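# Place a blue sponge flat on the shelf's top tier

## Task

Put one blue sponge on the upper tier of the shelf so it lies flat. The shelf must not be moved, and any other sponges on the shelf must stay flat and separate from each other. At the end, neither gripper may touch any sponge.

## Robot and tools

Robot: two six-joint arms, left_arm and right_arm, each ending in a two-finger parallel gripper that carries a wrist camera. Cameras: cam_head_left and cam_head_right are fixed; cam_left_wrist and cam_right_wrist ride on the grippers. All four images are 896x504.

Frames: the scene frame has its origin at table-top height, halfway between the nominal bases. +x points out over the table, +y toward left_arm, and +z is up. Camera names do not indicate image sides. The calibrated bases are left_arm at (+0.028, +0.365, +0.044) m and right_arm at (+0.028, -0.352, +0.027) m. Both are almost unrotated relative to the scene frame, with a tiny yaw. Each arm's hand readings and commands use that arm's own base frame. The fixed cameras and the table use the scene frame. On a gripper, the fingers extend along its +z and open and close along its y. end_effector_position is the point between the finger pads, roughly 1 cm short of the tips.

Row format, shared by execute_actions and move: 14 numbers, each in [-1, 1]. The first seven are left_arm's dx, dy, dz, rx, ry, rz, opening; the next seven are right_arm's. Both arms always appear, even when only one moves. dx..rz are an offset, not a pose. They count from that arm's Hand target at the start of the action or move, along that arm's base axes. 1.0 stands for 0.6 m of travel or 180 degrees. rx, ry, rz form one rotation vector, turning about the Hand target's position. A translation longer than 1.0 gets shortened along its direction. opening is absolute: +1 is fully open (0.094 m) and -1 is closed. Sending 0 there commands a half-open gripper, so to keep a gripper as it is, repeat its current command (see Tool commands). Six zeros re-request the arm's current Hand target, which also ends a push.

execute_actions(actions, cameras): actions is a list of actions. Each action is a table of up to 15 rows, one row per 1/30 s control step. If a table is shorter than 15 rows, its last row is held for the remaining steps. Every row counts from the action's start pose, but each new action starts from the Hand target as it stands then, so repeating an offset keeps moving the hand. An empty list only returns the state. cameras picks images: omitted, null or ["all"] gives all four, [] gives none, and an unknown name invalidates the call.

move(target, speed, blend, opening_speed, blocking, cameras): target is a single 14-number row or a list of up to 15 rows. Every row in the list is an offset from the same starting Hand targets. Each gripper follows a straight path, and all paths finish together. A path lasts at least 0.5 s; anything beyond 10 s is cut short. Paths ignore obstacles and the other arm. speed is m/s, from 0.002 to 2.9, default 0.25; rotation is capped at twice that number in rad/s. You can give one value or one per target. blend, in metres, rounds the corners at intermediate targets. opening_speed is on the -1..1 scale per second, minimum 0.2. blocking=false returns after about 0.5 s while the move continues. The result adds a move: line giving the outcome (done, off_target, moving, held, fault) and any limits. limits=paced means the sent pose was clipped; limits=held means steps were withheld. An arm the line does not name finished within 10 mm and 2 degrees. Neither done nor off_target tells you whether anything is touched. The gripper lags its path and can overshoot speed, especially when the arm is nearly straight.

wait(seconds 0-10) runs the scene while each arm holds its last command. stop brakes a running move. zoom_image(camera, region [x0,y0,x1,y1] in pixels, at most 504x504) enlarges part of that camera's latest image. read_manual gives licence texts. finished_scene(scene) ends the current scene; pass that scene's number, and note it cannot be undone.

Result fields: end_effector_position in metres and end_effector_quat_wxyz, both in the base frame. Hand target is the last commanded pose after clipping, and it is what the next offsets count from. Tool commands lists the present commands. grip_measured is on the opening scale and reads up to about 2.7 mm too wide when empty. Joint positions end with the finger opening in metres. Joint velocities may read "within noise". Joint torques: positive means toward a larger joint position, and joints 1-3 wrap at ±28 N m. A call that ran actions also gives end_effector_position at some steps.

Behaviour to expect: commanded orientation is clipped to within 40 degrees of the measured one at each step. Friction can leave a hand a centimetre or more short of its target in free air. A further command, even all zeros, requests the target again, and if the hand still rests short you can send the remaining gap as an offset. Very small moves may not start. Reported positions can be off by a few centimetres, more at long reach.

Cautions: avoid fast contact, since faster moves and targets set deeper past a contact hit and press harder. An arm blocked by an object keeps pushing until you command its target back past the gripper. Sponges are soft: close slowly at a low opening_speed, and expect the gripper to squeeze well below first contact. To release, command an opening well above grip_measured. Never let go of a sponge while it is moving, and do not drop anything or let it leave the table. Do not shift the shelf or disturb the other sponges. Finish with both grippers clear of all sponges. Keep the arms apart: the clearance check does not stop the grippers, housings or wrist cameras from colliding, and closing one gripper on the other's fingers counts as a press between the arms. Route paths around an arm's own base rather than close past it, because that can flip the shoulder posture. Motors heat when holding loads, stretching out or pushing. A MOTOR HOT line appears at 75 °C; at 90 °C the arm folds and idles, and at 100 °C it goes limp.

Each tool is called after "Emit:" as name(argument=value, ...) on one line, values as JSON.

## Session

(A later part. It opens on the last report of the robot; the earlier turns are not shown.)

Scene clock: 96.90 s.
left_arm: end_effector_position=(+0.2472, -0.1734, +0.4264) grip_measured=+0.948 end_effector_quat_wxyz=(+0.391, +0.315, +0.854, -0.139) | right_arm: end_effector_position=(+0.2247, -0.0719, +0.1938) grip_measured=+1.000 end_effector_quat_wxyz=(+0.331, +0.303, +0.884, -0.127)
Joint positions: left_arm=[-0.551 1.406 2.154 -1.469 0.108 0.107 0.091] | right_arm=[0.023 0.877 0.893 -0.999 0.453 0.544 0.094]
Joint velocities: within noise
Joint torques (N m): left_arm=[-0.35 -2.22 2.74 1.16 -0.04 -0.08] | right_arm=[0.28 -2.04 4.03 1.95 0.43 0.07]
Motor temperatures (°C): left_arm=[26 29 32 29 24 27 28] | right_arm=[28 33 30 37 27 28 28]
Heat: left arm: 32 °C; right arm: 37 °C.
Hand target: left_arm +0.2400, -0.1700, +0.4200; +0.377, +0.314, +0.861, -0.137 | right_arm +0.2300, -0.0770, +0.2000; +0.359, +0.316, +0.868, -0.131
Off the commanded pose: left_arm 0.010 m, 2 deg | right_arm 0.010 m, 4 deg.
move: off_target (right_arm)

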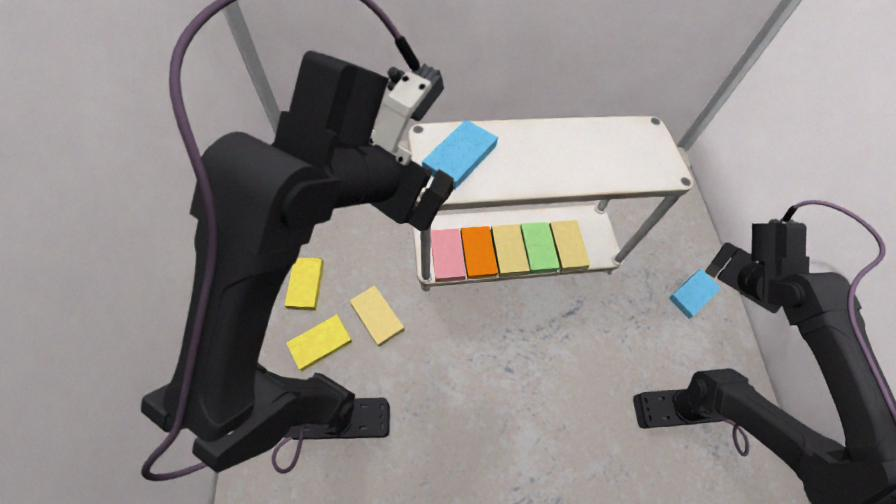

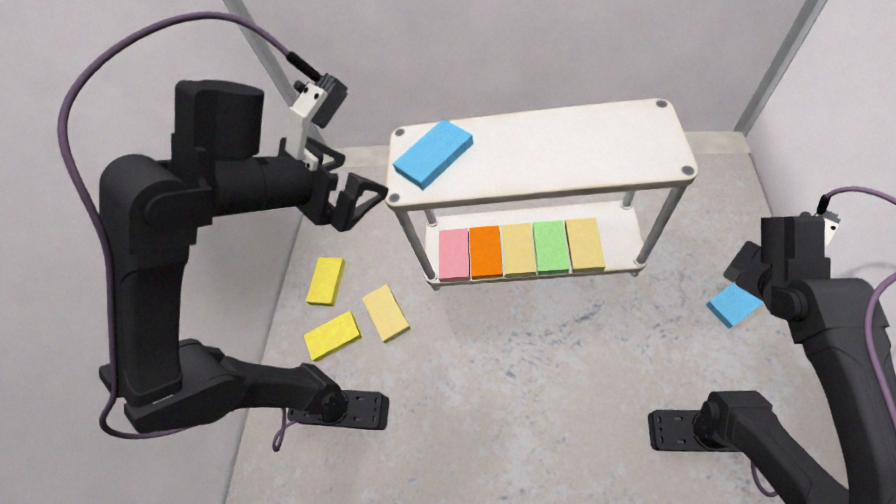

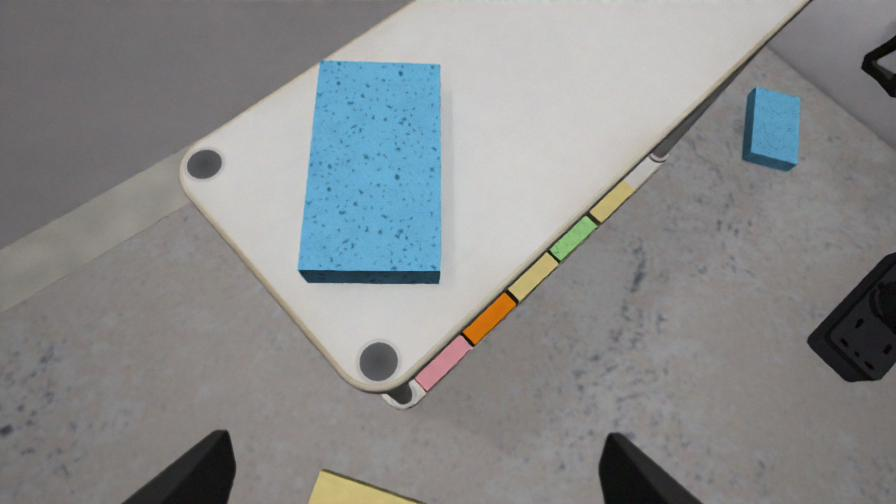

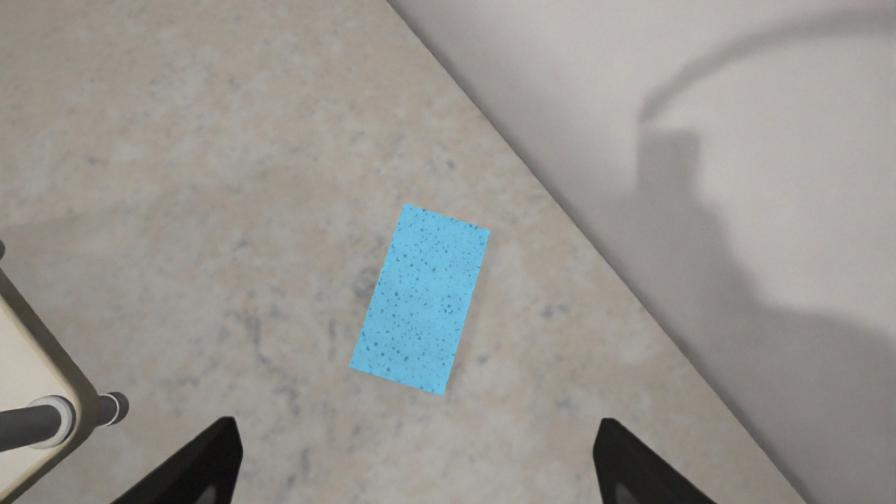

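Emit:
move(target=[0,0,0,0,0,0,0.95,0.0667,-0.0567,-0.2233,0,0,-0.075,1], speed=0.12, cameras=["cam_right_wrist", "cam_head_left"])

Scene clock: 101.17 s.
left_arm: end_effector_position=(+0.2472, -0.1734, +0.4264) grip_measured=+0.948 end_effector_quat_wxyz=(+0.391, +0.315, +0.854, -0.139) | right_arm: end_effector_position=(+0.2681, -0.1021, +0.0626) grip_measured=+1.000 end_effector_quat_wxyz=(+0.322, +0.401, +0.842, -0.162)
Joint positions: left_arm=[-0.551 1.406 2.154 -1.469 0.108 0.107 0.091] | right_arm=[-0.043 1.239 0.534 -0.336 0.539 0.696 0.094]
Joint velocities: within noise
Joint torques (N m): left_arm=[-0.36 -2.25 2.7 1.16 -0.05 -0.08] | right_arm=[-0.59 -3.1 3.79 1.79 0.51 0.06]
Motor temperatures (°C): left_arm=[26 29 32 29 24 27 28] | right_arm=[28 33 30 37 27 28 28]
Heat: left arm: 32 °C; right arm: 37 °C.
Hand target: left_arm +0.2400, -0.1700, +0.4200; +0.377, +0.314, +0.861, -0.137 | right_arm +0.2700, -0.1110, +0.0660; +0.341, +0.416, +0.825, -0.172
Off the commanded pose: left_arm 0.010 m, 2 deg | right_arm 0.010 m, 4 deg.
move: off_target (right_arm)
Images, in order (width x height): cam_head_left 896x504, cam_right_wrist 896x504.

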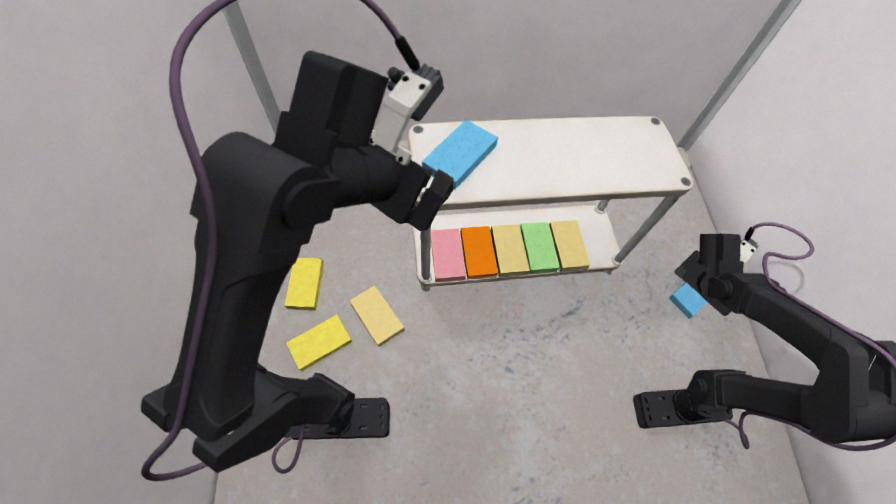

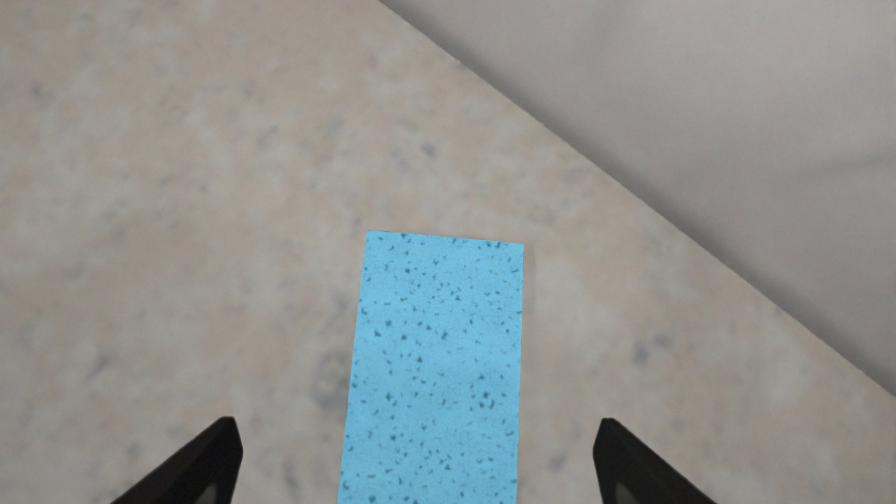

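Emit:
move(target=[0,0,0,0,0,0,0.95,-0.0092,-0.0075,-0.0577,0,0,-0.0185,1], speed=0.06, cameras=["cam_right_wrist"])

Scene clock: 103.73 s.
left_arm: end_effector_position=(+0.2472, -0.1734, +0.4264) grip_measured=+0.948 end_effector_quat_wxyz=(+0.391, +0.315, +0.854, -0.139) | right_arm: end_effector_position=(+0.2624, -0.1071, +0.0267) grip_measured=+1.000 end_effector_quat_wxyz=(+0.315, +0.425, +0.831, -0.173)
Joint positions: left_arm=[-0.551 1.406 2.154 -1.469 0.108 0.107 0.091] | right_arm=[-0.046 1.357 0.45 -0.167 0.568 0.753 0.094]
Joint velocities: within noise
Joint torques (N m): left_arm=[-0.36 -2.19 2.7 1.16 -0.06 -0.08] | right_arm=[-0.57 -3.56 3.48 1.74 0.53 0.07]
Motor temperatures (°C): left_arm=[26 29 31 29 24 27 28] | right_arm=[28 33 29 37 27 28 28]
Heat: left arm: 31 °C; right arm: 37 °C.
Hand target: left_arm +0.2400, -0.1700, +0.4200; +0.377, +0.314, +0.861, -0.137 | right_arm +0.2645, -0.1155, +0.0314; +0.336, +0.440, +0.813, -0.182
Off the commanded pose: left_arm 0.010 m, 2 deg | right_arm 0.010 m, 4 deg.
move: off_target (right_arm)
Images, in order (width x height): cam_right_wrist 896x504.

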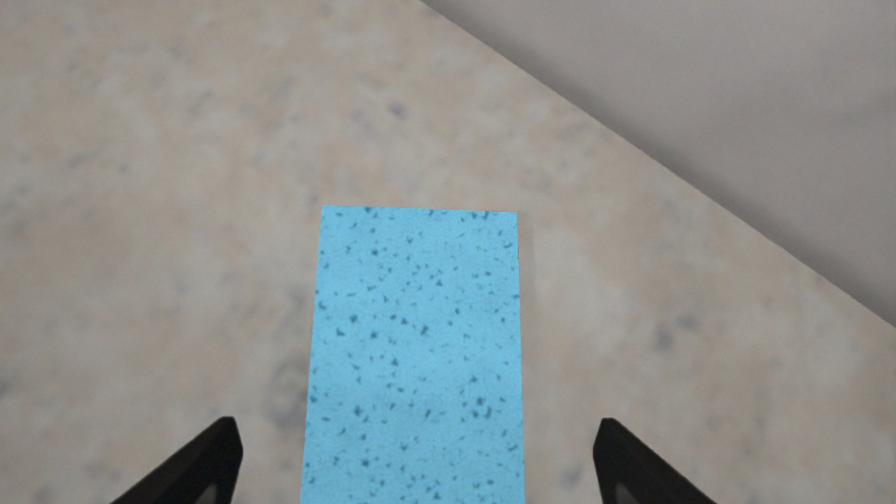

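Emit:
move(target=[0,0,0,0,0,0,0.95,0.001,0.0015,-0.0495,0,0,0,1], speed=0.05, cameras=["cam_right_wrist"])

Scene clock: 105.60 s.
left_arm: end_effector_position=(+0.2472, -0.1734, +0.4264) grip_measured=+0.948 end_effector_quat_wxyz=(+0.391, +0.315, +0.854, -0.139) | right_arm: end_effector_position=(+0.2625, -0.1073, -0.0035) grip_measured=+1.000 end_effector_quat_wxyz=(+0.315, +0.428, +0.829, -0.174)
Joint positions: left_arm=[-0.551 1.406 2.154 -1.469 0.108 0.107 0.091] | right_arm=[-0.046 1.489 0.388 0.023 0.57 0.759 0.094]
Joint velocities: within noise
Joint torques (N m): left_arm=[-0.34 -2.22 2.7 1.16 -0.04 -0.08] | right_arm=[-0.14 -3.89 2.96 1.72 0.54 0.06]
Motor temperatures (°C): left_arm=[26 29 31 29 24 27 28] | right_arm=[28 33 29 37 27 28 28]
Heat: left arm: 31 °C; right arm: 37 °C.
Hand target: left_arm +0.2400, -0.1700, +0.4200; +0.377, +0.314, +0.861, -0.137 | right_arm +0.2651, -0.1146, +0.0017; +0.336, +0.440, +0.813, -0.182
Off the commanded pose: left_arm 0.010 m, 2 deg | right_arm 0.009 m, 4 deg.
move: off_target (right_arm)
Images, in order (width x height): cam_right_wrist 896x504.

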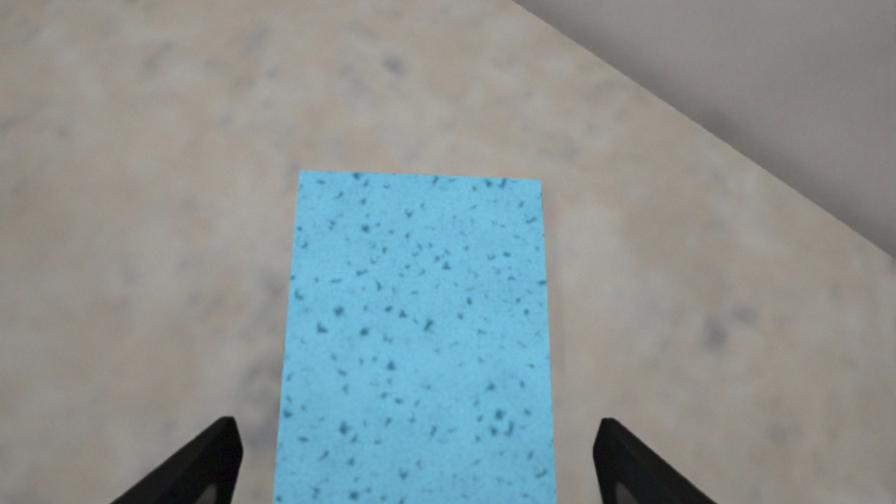

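Emit:
move(target=[0,0,0,0,0,0,0.95,0,0,0,0,0,0,0.27], opening_speed=0.6, speed=0.05, cameras=["cam_right_wrist"])

Scene clock: 107.70 s.
left_arm: end_effector_position=(+0.2472, -0.1734, +0.4264) grip_measured=+0.948 end_effector_quat_wxyz=(+0.391, +0.315, +0.854, -0.139) | right_arm: end_effector_position=(+0.2631, -0.1082, -0.0025) grip_measured=+0.341 end_effector_quat_wxyz=(+0.317, +0.428, +0.828, -0.176)
Joint positions: left_arm=[-0.551 1.406 2.154 -1.469 0.108 0.107 0.091] | right_arm=[-0.046 1.489 0.388 0.028 0.576 0.759 0.063]
Joint velocities: within noise
Joint torques (N m): left_arm=[-0.4 -2.22 2.74 1.16 -0.05 -0.08] | right_arm=[-0.16 -3.86 2.95 1.67 0.47 0.05]
Motor temperatures (°C): left_arm=[26 29 31 29 24 27 28] | right_arm=[28 33 29 37 27 28 28]
Heat: left arm: 31 °C; right arm: 37 °C.
Hand target: left_arm +0.2400, -0.1700, +0.4200; +0.377, +0.314, +0.861, -0.137 | right_arm +0.2651, -0.1146, +0.0017; +0.336, +0.440, +0.813, -0.182
Off the commanded pose: left_arm 0.010 m, 2 deg | right_arm 0.008 m, 3 deg.
move: off_target (right_arm)
Images, in order (width x height): cam_right_wrist 896x504.

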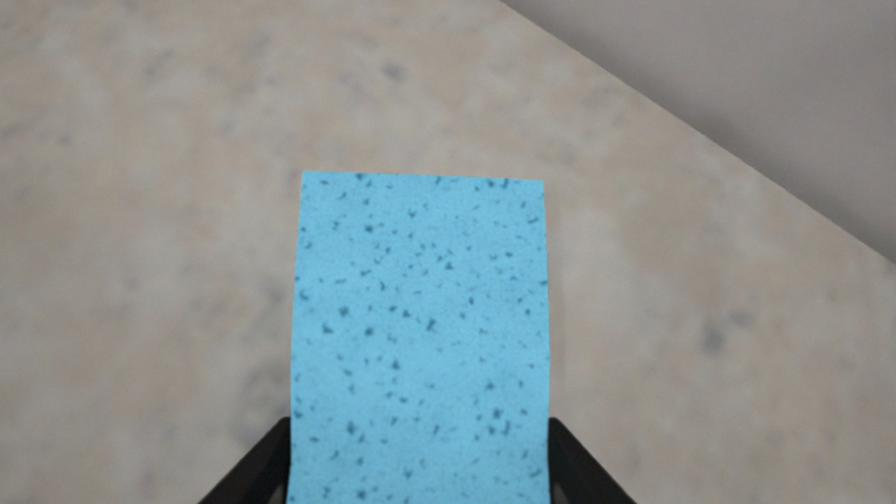

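Emit:
move(target=[[0,0,0,0,0,0,0.95,0,0.016,0.1972,0,0,0,0.27],[0,0,0,0,0,0,0.95,0.0082,0.091,0.6638,0,0,0.1494,0.27],[0,0,0,0,0,0,0.95,0.2065,0.48,0.6472,0,0,0.3828,0.27]], speed=[0.1, 0.18, 0.15], blend=[0.03, 0.04, 0])

Scene clock: 114.90 s.
left_arm: end_effector_position=(+0.2472, -0.1734, +0.4264) grip_measured=+0.948 end_effector_quat_wxyz=(+0.391, +0.315, +0.854, -0.139) | right_arm: end_effector_position=(+0.3840, +0.1705, +0.3722) grip_measured=+0.336 end_effector_quat_wxyz=(+0.351, -0.100, +0.931, +0.028)
Joint positions: left_arm=[-0.551 1.406 2.154 -1.469 0.108 0.107 0.091] | right_arm=[0.502 1.857 2.461 -1.48 0.205 0.213 0.063]
Joint velocities: within noise
Joint torques (N m): left_arm=[-0.35 -2.21 2.76 1.16 -0.04 -0.08] | right_arm=[0.29 -6.98 6.93 1.88 -0.02 -0.07]
Motor temperatures (°C): left_arm=[26 29 31 29 24 27 28] | right_arm=[28 33 30 37 27 28 29]
Heat: left arm: 31 °C; right arm: 37 °C.
Hand target: left_arm +0.2400, -0.1700, +0.4200; +0.377, +0.314, +0.861, -0.137 | right_arm +0.3890, +0.1734, +0.3900; +0.380, -0.097, +0.919, +0.040
Off the commanded pose: left_arm 0.010 m, 2 deg | right_arm 0.019 m, 4 deg.
move: off_target (right_arm)

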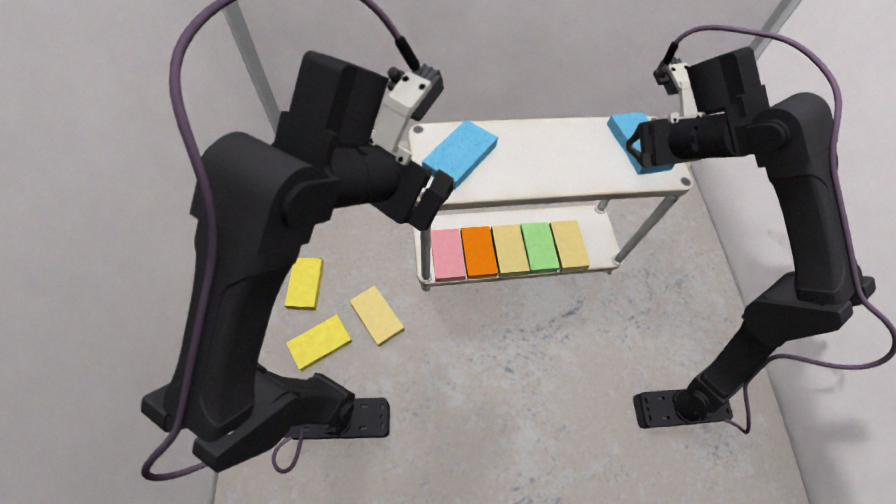

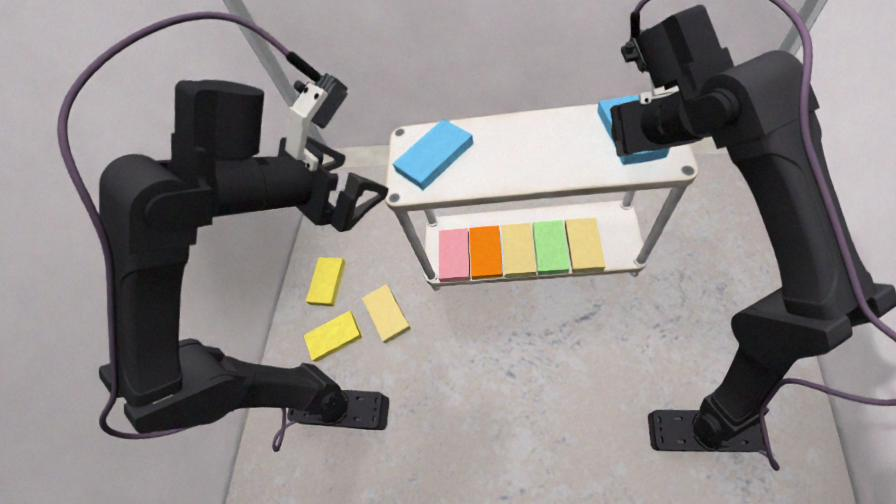

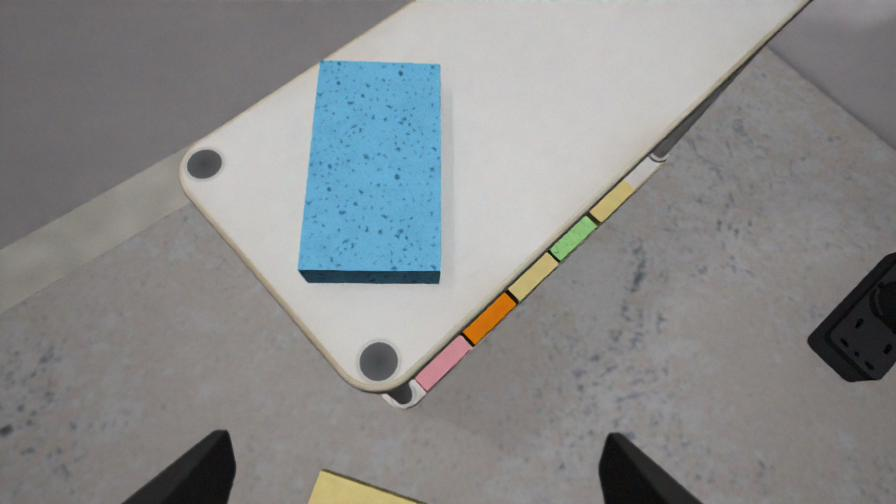

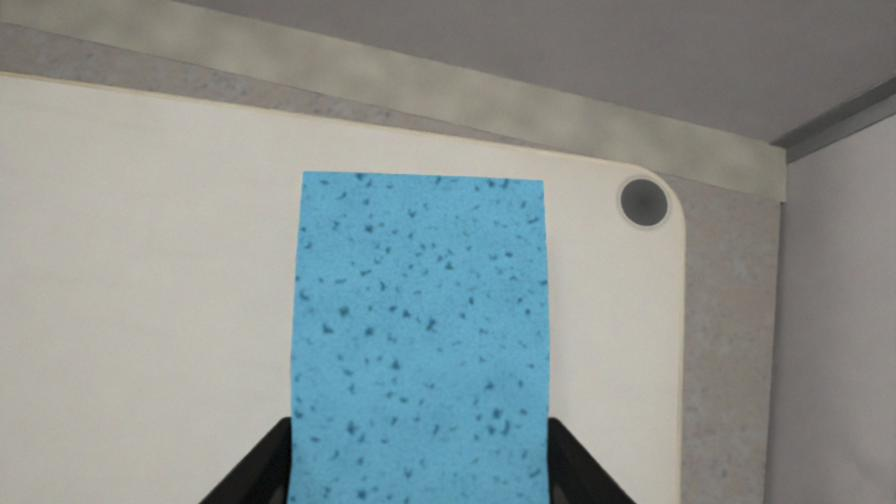

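Emit:
move(target=[0,0,0,0,0,0,0.95,0.001,0.001,-0.0233,0.0026,-0.0137,0,0.27], speed=0.05, cameras=["cam_right_wrist", "cam_head_left"])

Scene clock: 117.00 s.
left_arm: end_effector_position=(+0.2472, -0.1734, +0.4264) grip_measured=+0.948 end_effector_quat_wxyz=(+0.391, +0.315, +0.854, -0.139) | right_arm: end_effector_position=(+0.3884, +0.1726, +0.3560) grip_measured=+0.336 end_effector_quat_wxyz=(+0.363, -0.101, +0.926, +0.031)
Joint positions: left_arm=[-0.551 1.406 2.154 -1.469 0.108 0.107 0.091] | right_arm=[0.502 1.754 2.209 -1.304 0.206 0.207 0.063]
Joint velocities: within noise
Joint torques (N m): left_arm=[-0.4 -2.24 2.71 1.14 -0.04 -0.07] | right_arm=[0.31 -9.26 3.48 2.24 0.11 -0.07]
Motor temperatures (°C): left_arm=[26 29 31 29 24 27 28] | right_arm=[28 34 30 37 27 28 29]
Heat: left arm: 31 °C; right arm: 37 °C.
Hand target: left_arm +0.2400, -0.1700, +0.4200; +0.377, +0.314, +0.861, -0.137 | right_arm +0.3896, +0.1740, +0.3760; +0.400, -0.096, +0.910, +0.042
Off the commanded pose: left_arm 0.010 m, 2 deg | right_arm 0.020 m, 5 deg.
move: off_target (right_arm)
Images, in order (width x height): cam_head_left 896x504, cam_right_wrist 896x504.

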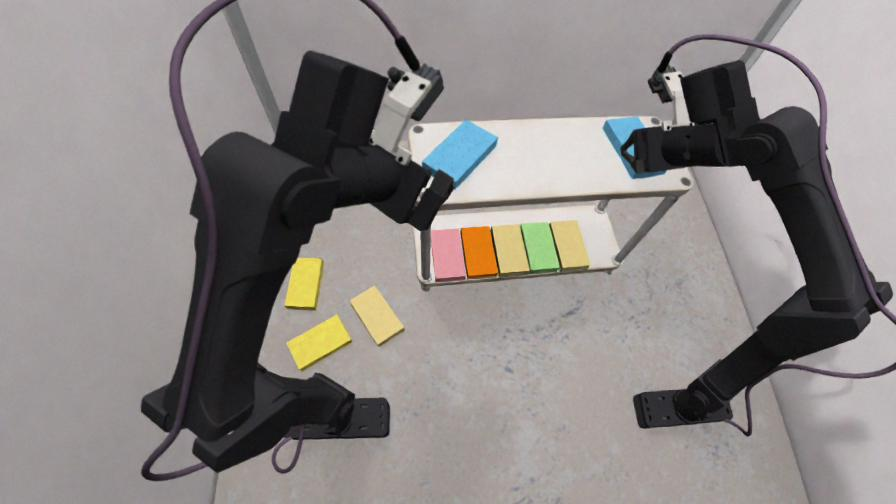

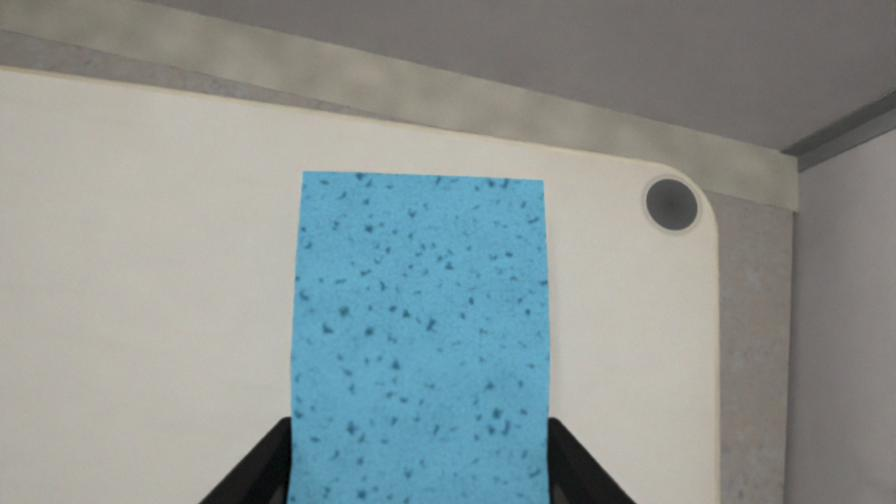

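Emit:
move(target=[0,0,0,0,0,0,0.95,0,0,-0.0067,0,0,0,0.27], speed=0.03, cameras=["cam_right_wrist"])

Scene clock: 118.17 s.
left_arm: end_effector_position=(+0.2472, -0.1734, +0.4264) grip_measured=+0.948 end_effector_quat_wxyz=(+0.391, +0.315, +0.854, -0.139) | right_arm: end_effector_position=(+0.3884, +0.1726, +0.3564) grip_measured=+0.336 end_effector_quat_wxyz=(+0.369, -0.100, +0.923, +0.034)
Joint positions: left_arm=[-0.551 1.406 2.154 -1.469 0.108 0.107 0.091] | right_arm=[0.502 1.734 2.174 -1.273 0.206 0.207 0.063]
Joint velocities: within noise
Joint torques (N m): left_arm=[-0.38 -2.25 2.66 1.14 -0.05 -0.08] | right_arm=[0.31 -8.81 3.36 2.2 0.11 -0.06]
Motor temperatures (°C): left_arm=[26 29 31 29 24 27 28] | right_arm=[28 34 30 37 27 28 29]
Heat: left arm: 31 °C; right arm: 37 °C.
Hand target: left_arm +0.2400, -0.1700, +0.4200; +0.377, +0.314, +0.861, -0.137 | right_arm +0.3896, +0.1740, +0.3720; +0.400, -0.096, +0.910, +0.042
Off the commanded pose: left_arm 0.010 m, 2 deg | right_arm 0.016 m, 4 deg.
move: off_target (right_arm)
Images, in order (width x height): cam_right_wrist 896x504.

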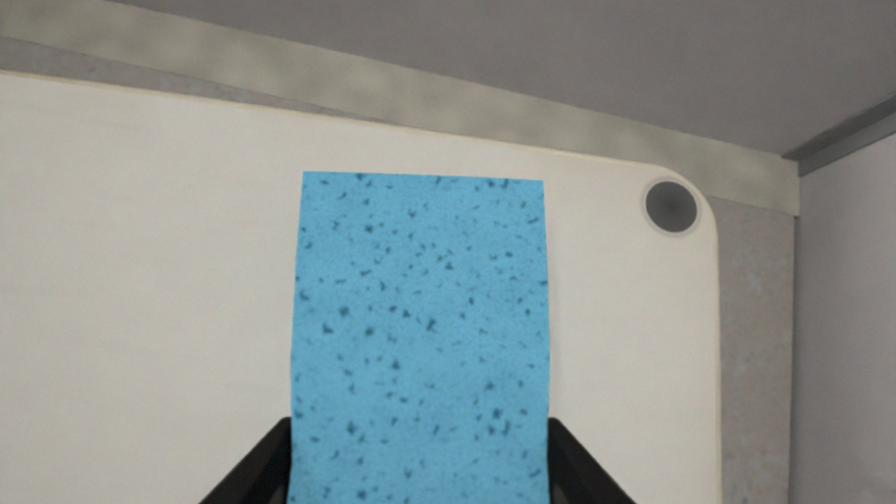

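Emit:
move(target=[0,0,0,0,0,0,0.95,0,0,0,0,0,0,0.95], opening_speed=0.6, speed=0.03, cameras=["cam_right_wrist"])

Scene clock: 120.03 s.
left_arm: end_effector_position=(+0.2472, -0.1734, +0.4264) grip_measured=+0.948 end_effector_quat_wxyz=(+0.391, +0.315, +0.854, -0.139) | right_arm: end_effector_position=(+0.3884, +0.1726, +0.3559) grip_measured=+0.947 end_effector_quat_wxyz=(+0.369, -0.100, +0.924, +0.034)
Joint positions: left_arm=[-0.551 1.406 2.154 -1.469 0.108 0.107 0.091] | right_arm=[0.502 1.734 2.173 -1.273 0.206 0.207 0.091]
Joint velocities: within noise
Joint torques (N m): left_arm=[-0.39 -2.25 2.74 1.15 -0.05 -0.08] | right_arm=[0.31 -8.81 3.34 2.19 0.11 -0.06]
Motor temperatures (°C): left_arm=[26 29 31 29 24 27 28] | right_arm=[28 34 30 38 27 28 29]
Heat: left arm: 31 °C; right arm: 38 °C.
Hand target: left_arm +0.2400, -0.1700, +0.4200; +0.377, +0.314, +0.861, -0.137 | right_arm +0.3896, +0.1740, +0.3720; +0.400, -0.096, +0.910, +0.042
Off the commanded pose: left_arm 0.010 m, 2 deg | right_arm 0.016 m, 4 deg.
move: off_target (right_arm)
Images, in order (width x height): cam_right_wrist 896x504.

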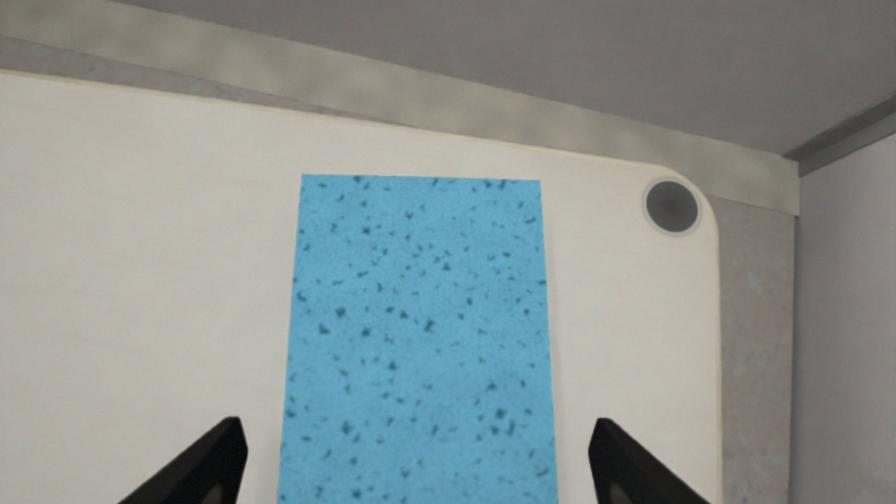

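Emit:
move(target=[[0,0,0,0,0,0,0.95,-0.0883,-0.0183,0.0983,0,0,0,0.95],[0,0,0,0,0,0,0.95,-0.1993,-0.24,0.08,0,0,0,0.95]], speed=[0.1, 0.2], blend=[0.02, 0])

Scene clock: 128.33 s.
left_arm: end_effector_position=(+0.2472, -0.1734, +0.4264) grip_measured=+0.948 end_effector_quat_wxyz=(+0.391, +0.315, +0.854, -0.139) | right_arm: end_effector_position=(+0.2775, +0.0277, +0.4252) grip_measured=+0.947 end_effector_quat_wxyz=(+0.412, -0.089, +0.906, +0.036)
Joint positions: left_arm=[-0.551 1.406 2.154 -1.469 0.108 0.107 0.091] | right_arm=[0.014 1.339 2.11 -1.497 -0.128 -0.123 0.091]
Joint velocities: within noise
Joint torques (N m): left_arm=[-0.35 -2.19 2.71 1.16 -0.05 -0.07] | right_arm=[-0.5 -2.88 2.78 1.46 -0.22 -0.07]
Motor temperatures (°C): left_arm=[26 28 31 29 24 27 28] | right_arm=[28 34 29 38 27 28 29]
Heat: left arm: 31 °C; right arm: 38 °C.
Hand target: left_arm +0.2400, -0.1700, +0.4200; +0.377, +0.314, +0.861, -0.137 | right_arm +0.2700, +0.0300, +0.4200; +0.400, -0.096, +0.910, +0.042
Off the commanded pose: left_arm 0.010 m, 2 deg | right_arm 0.009 m, 2 deg.
move: done

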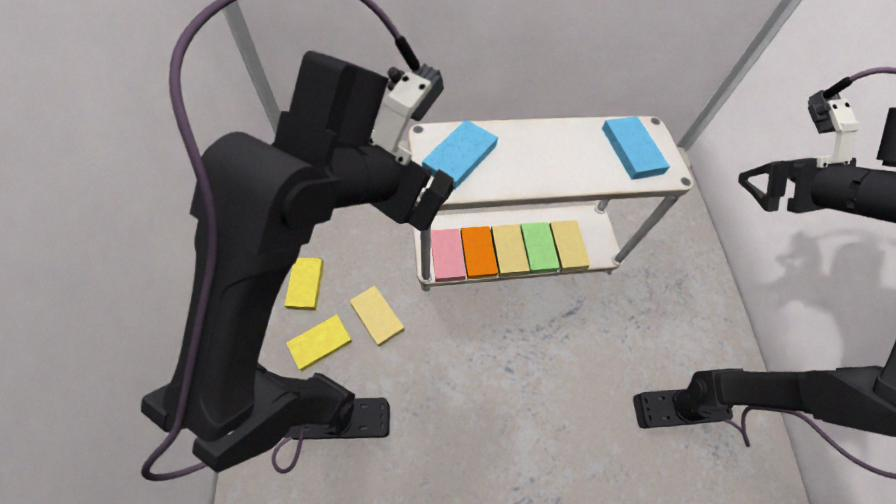

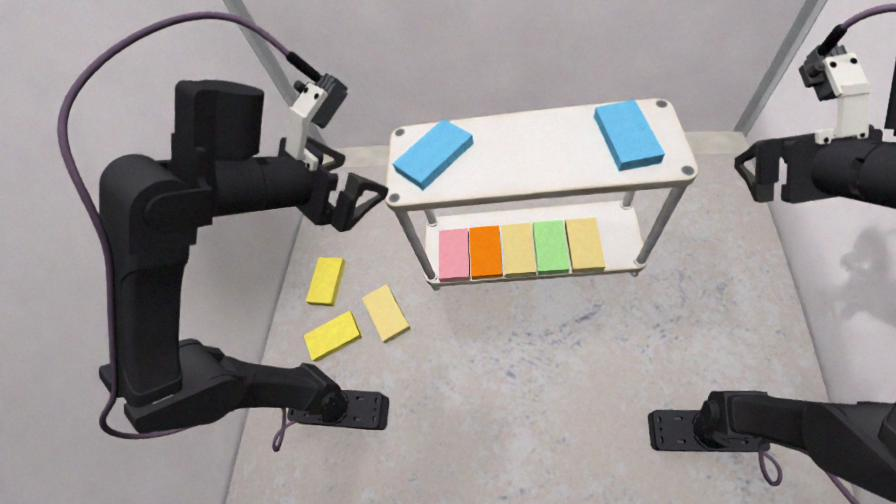

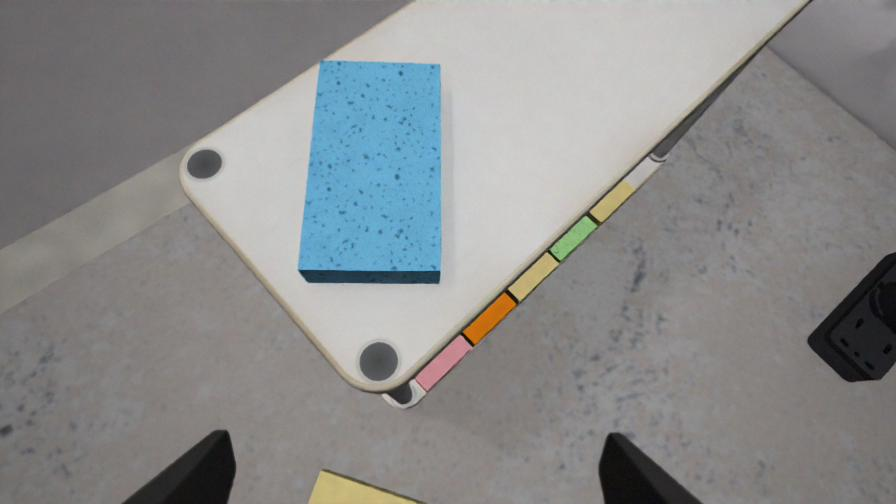

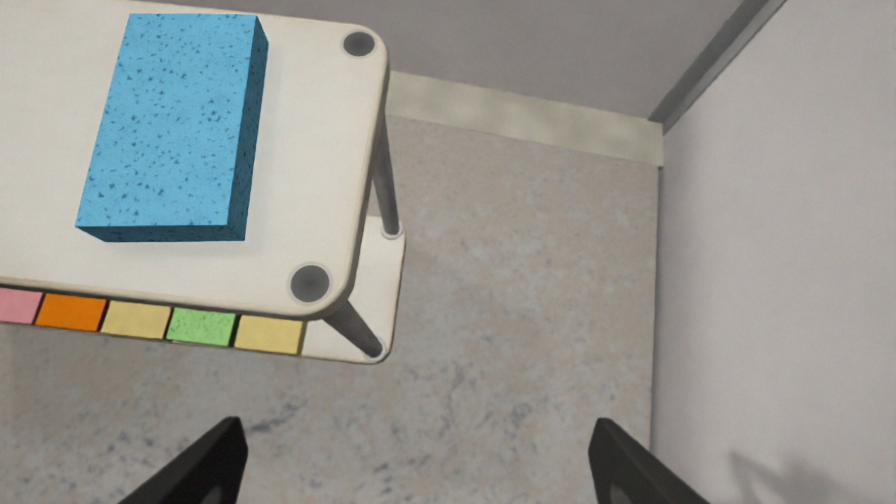

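Emit:
finished_scene(scene=1)

The scene is finished: the task was done.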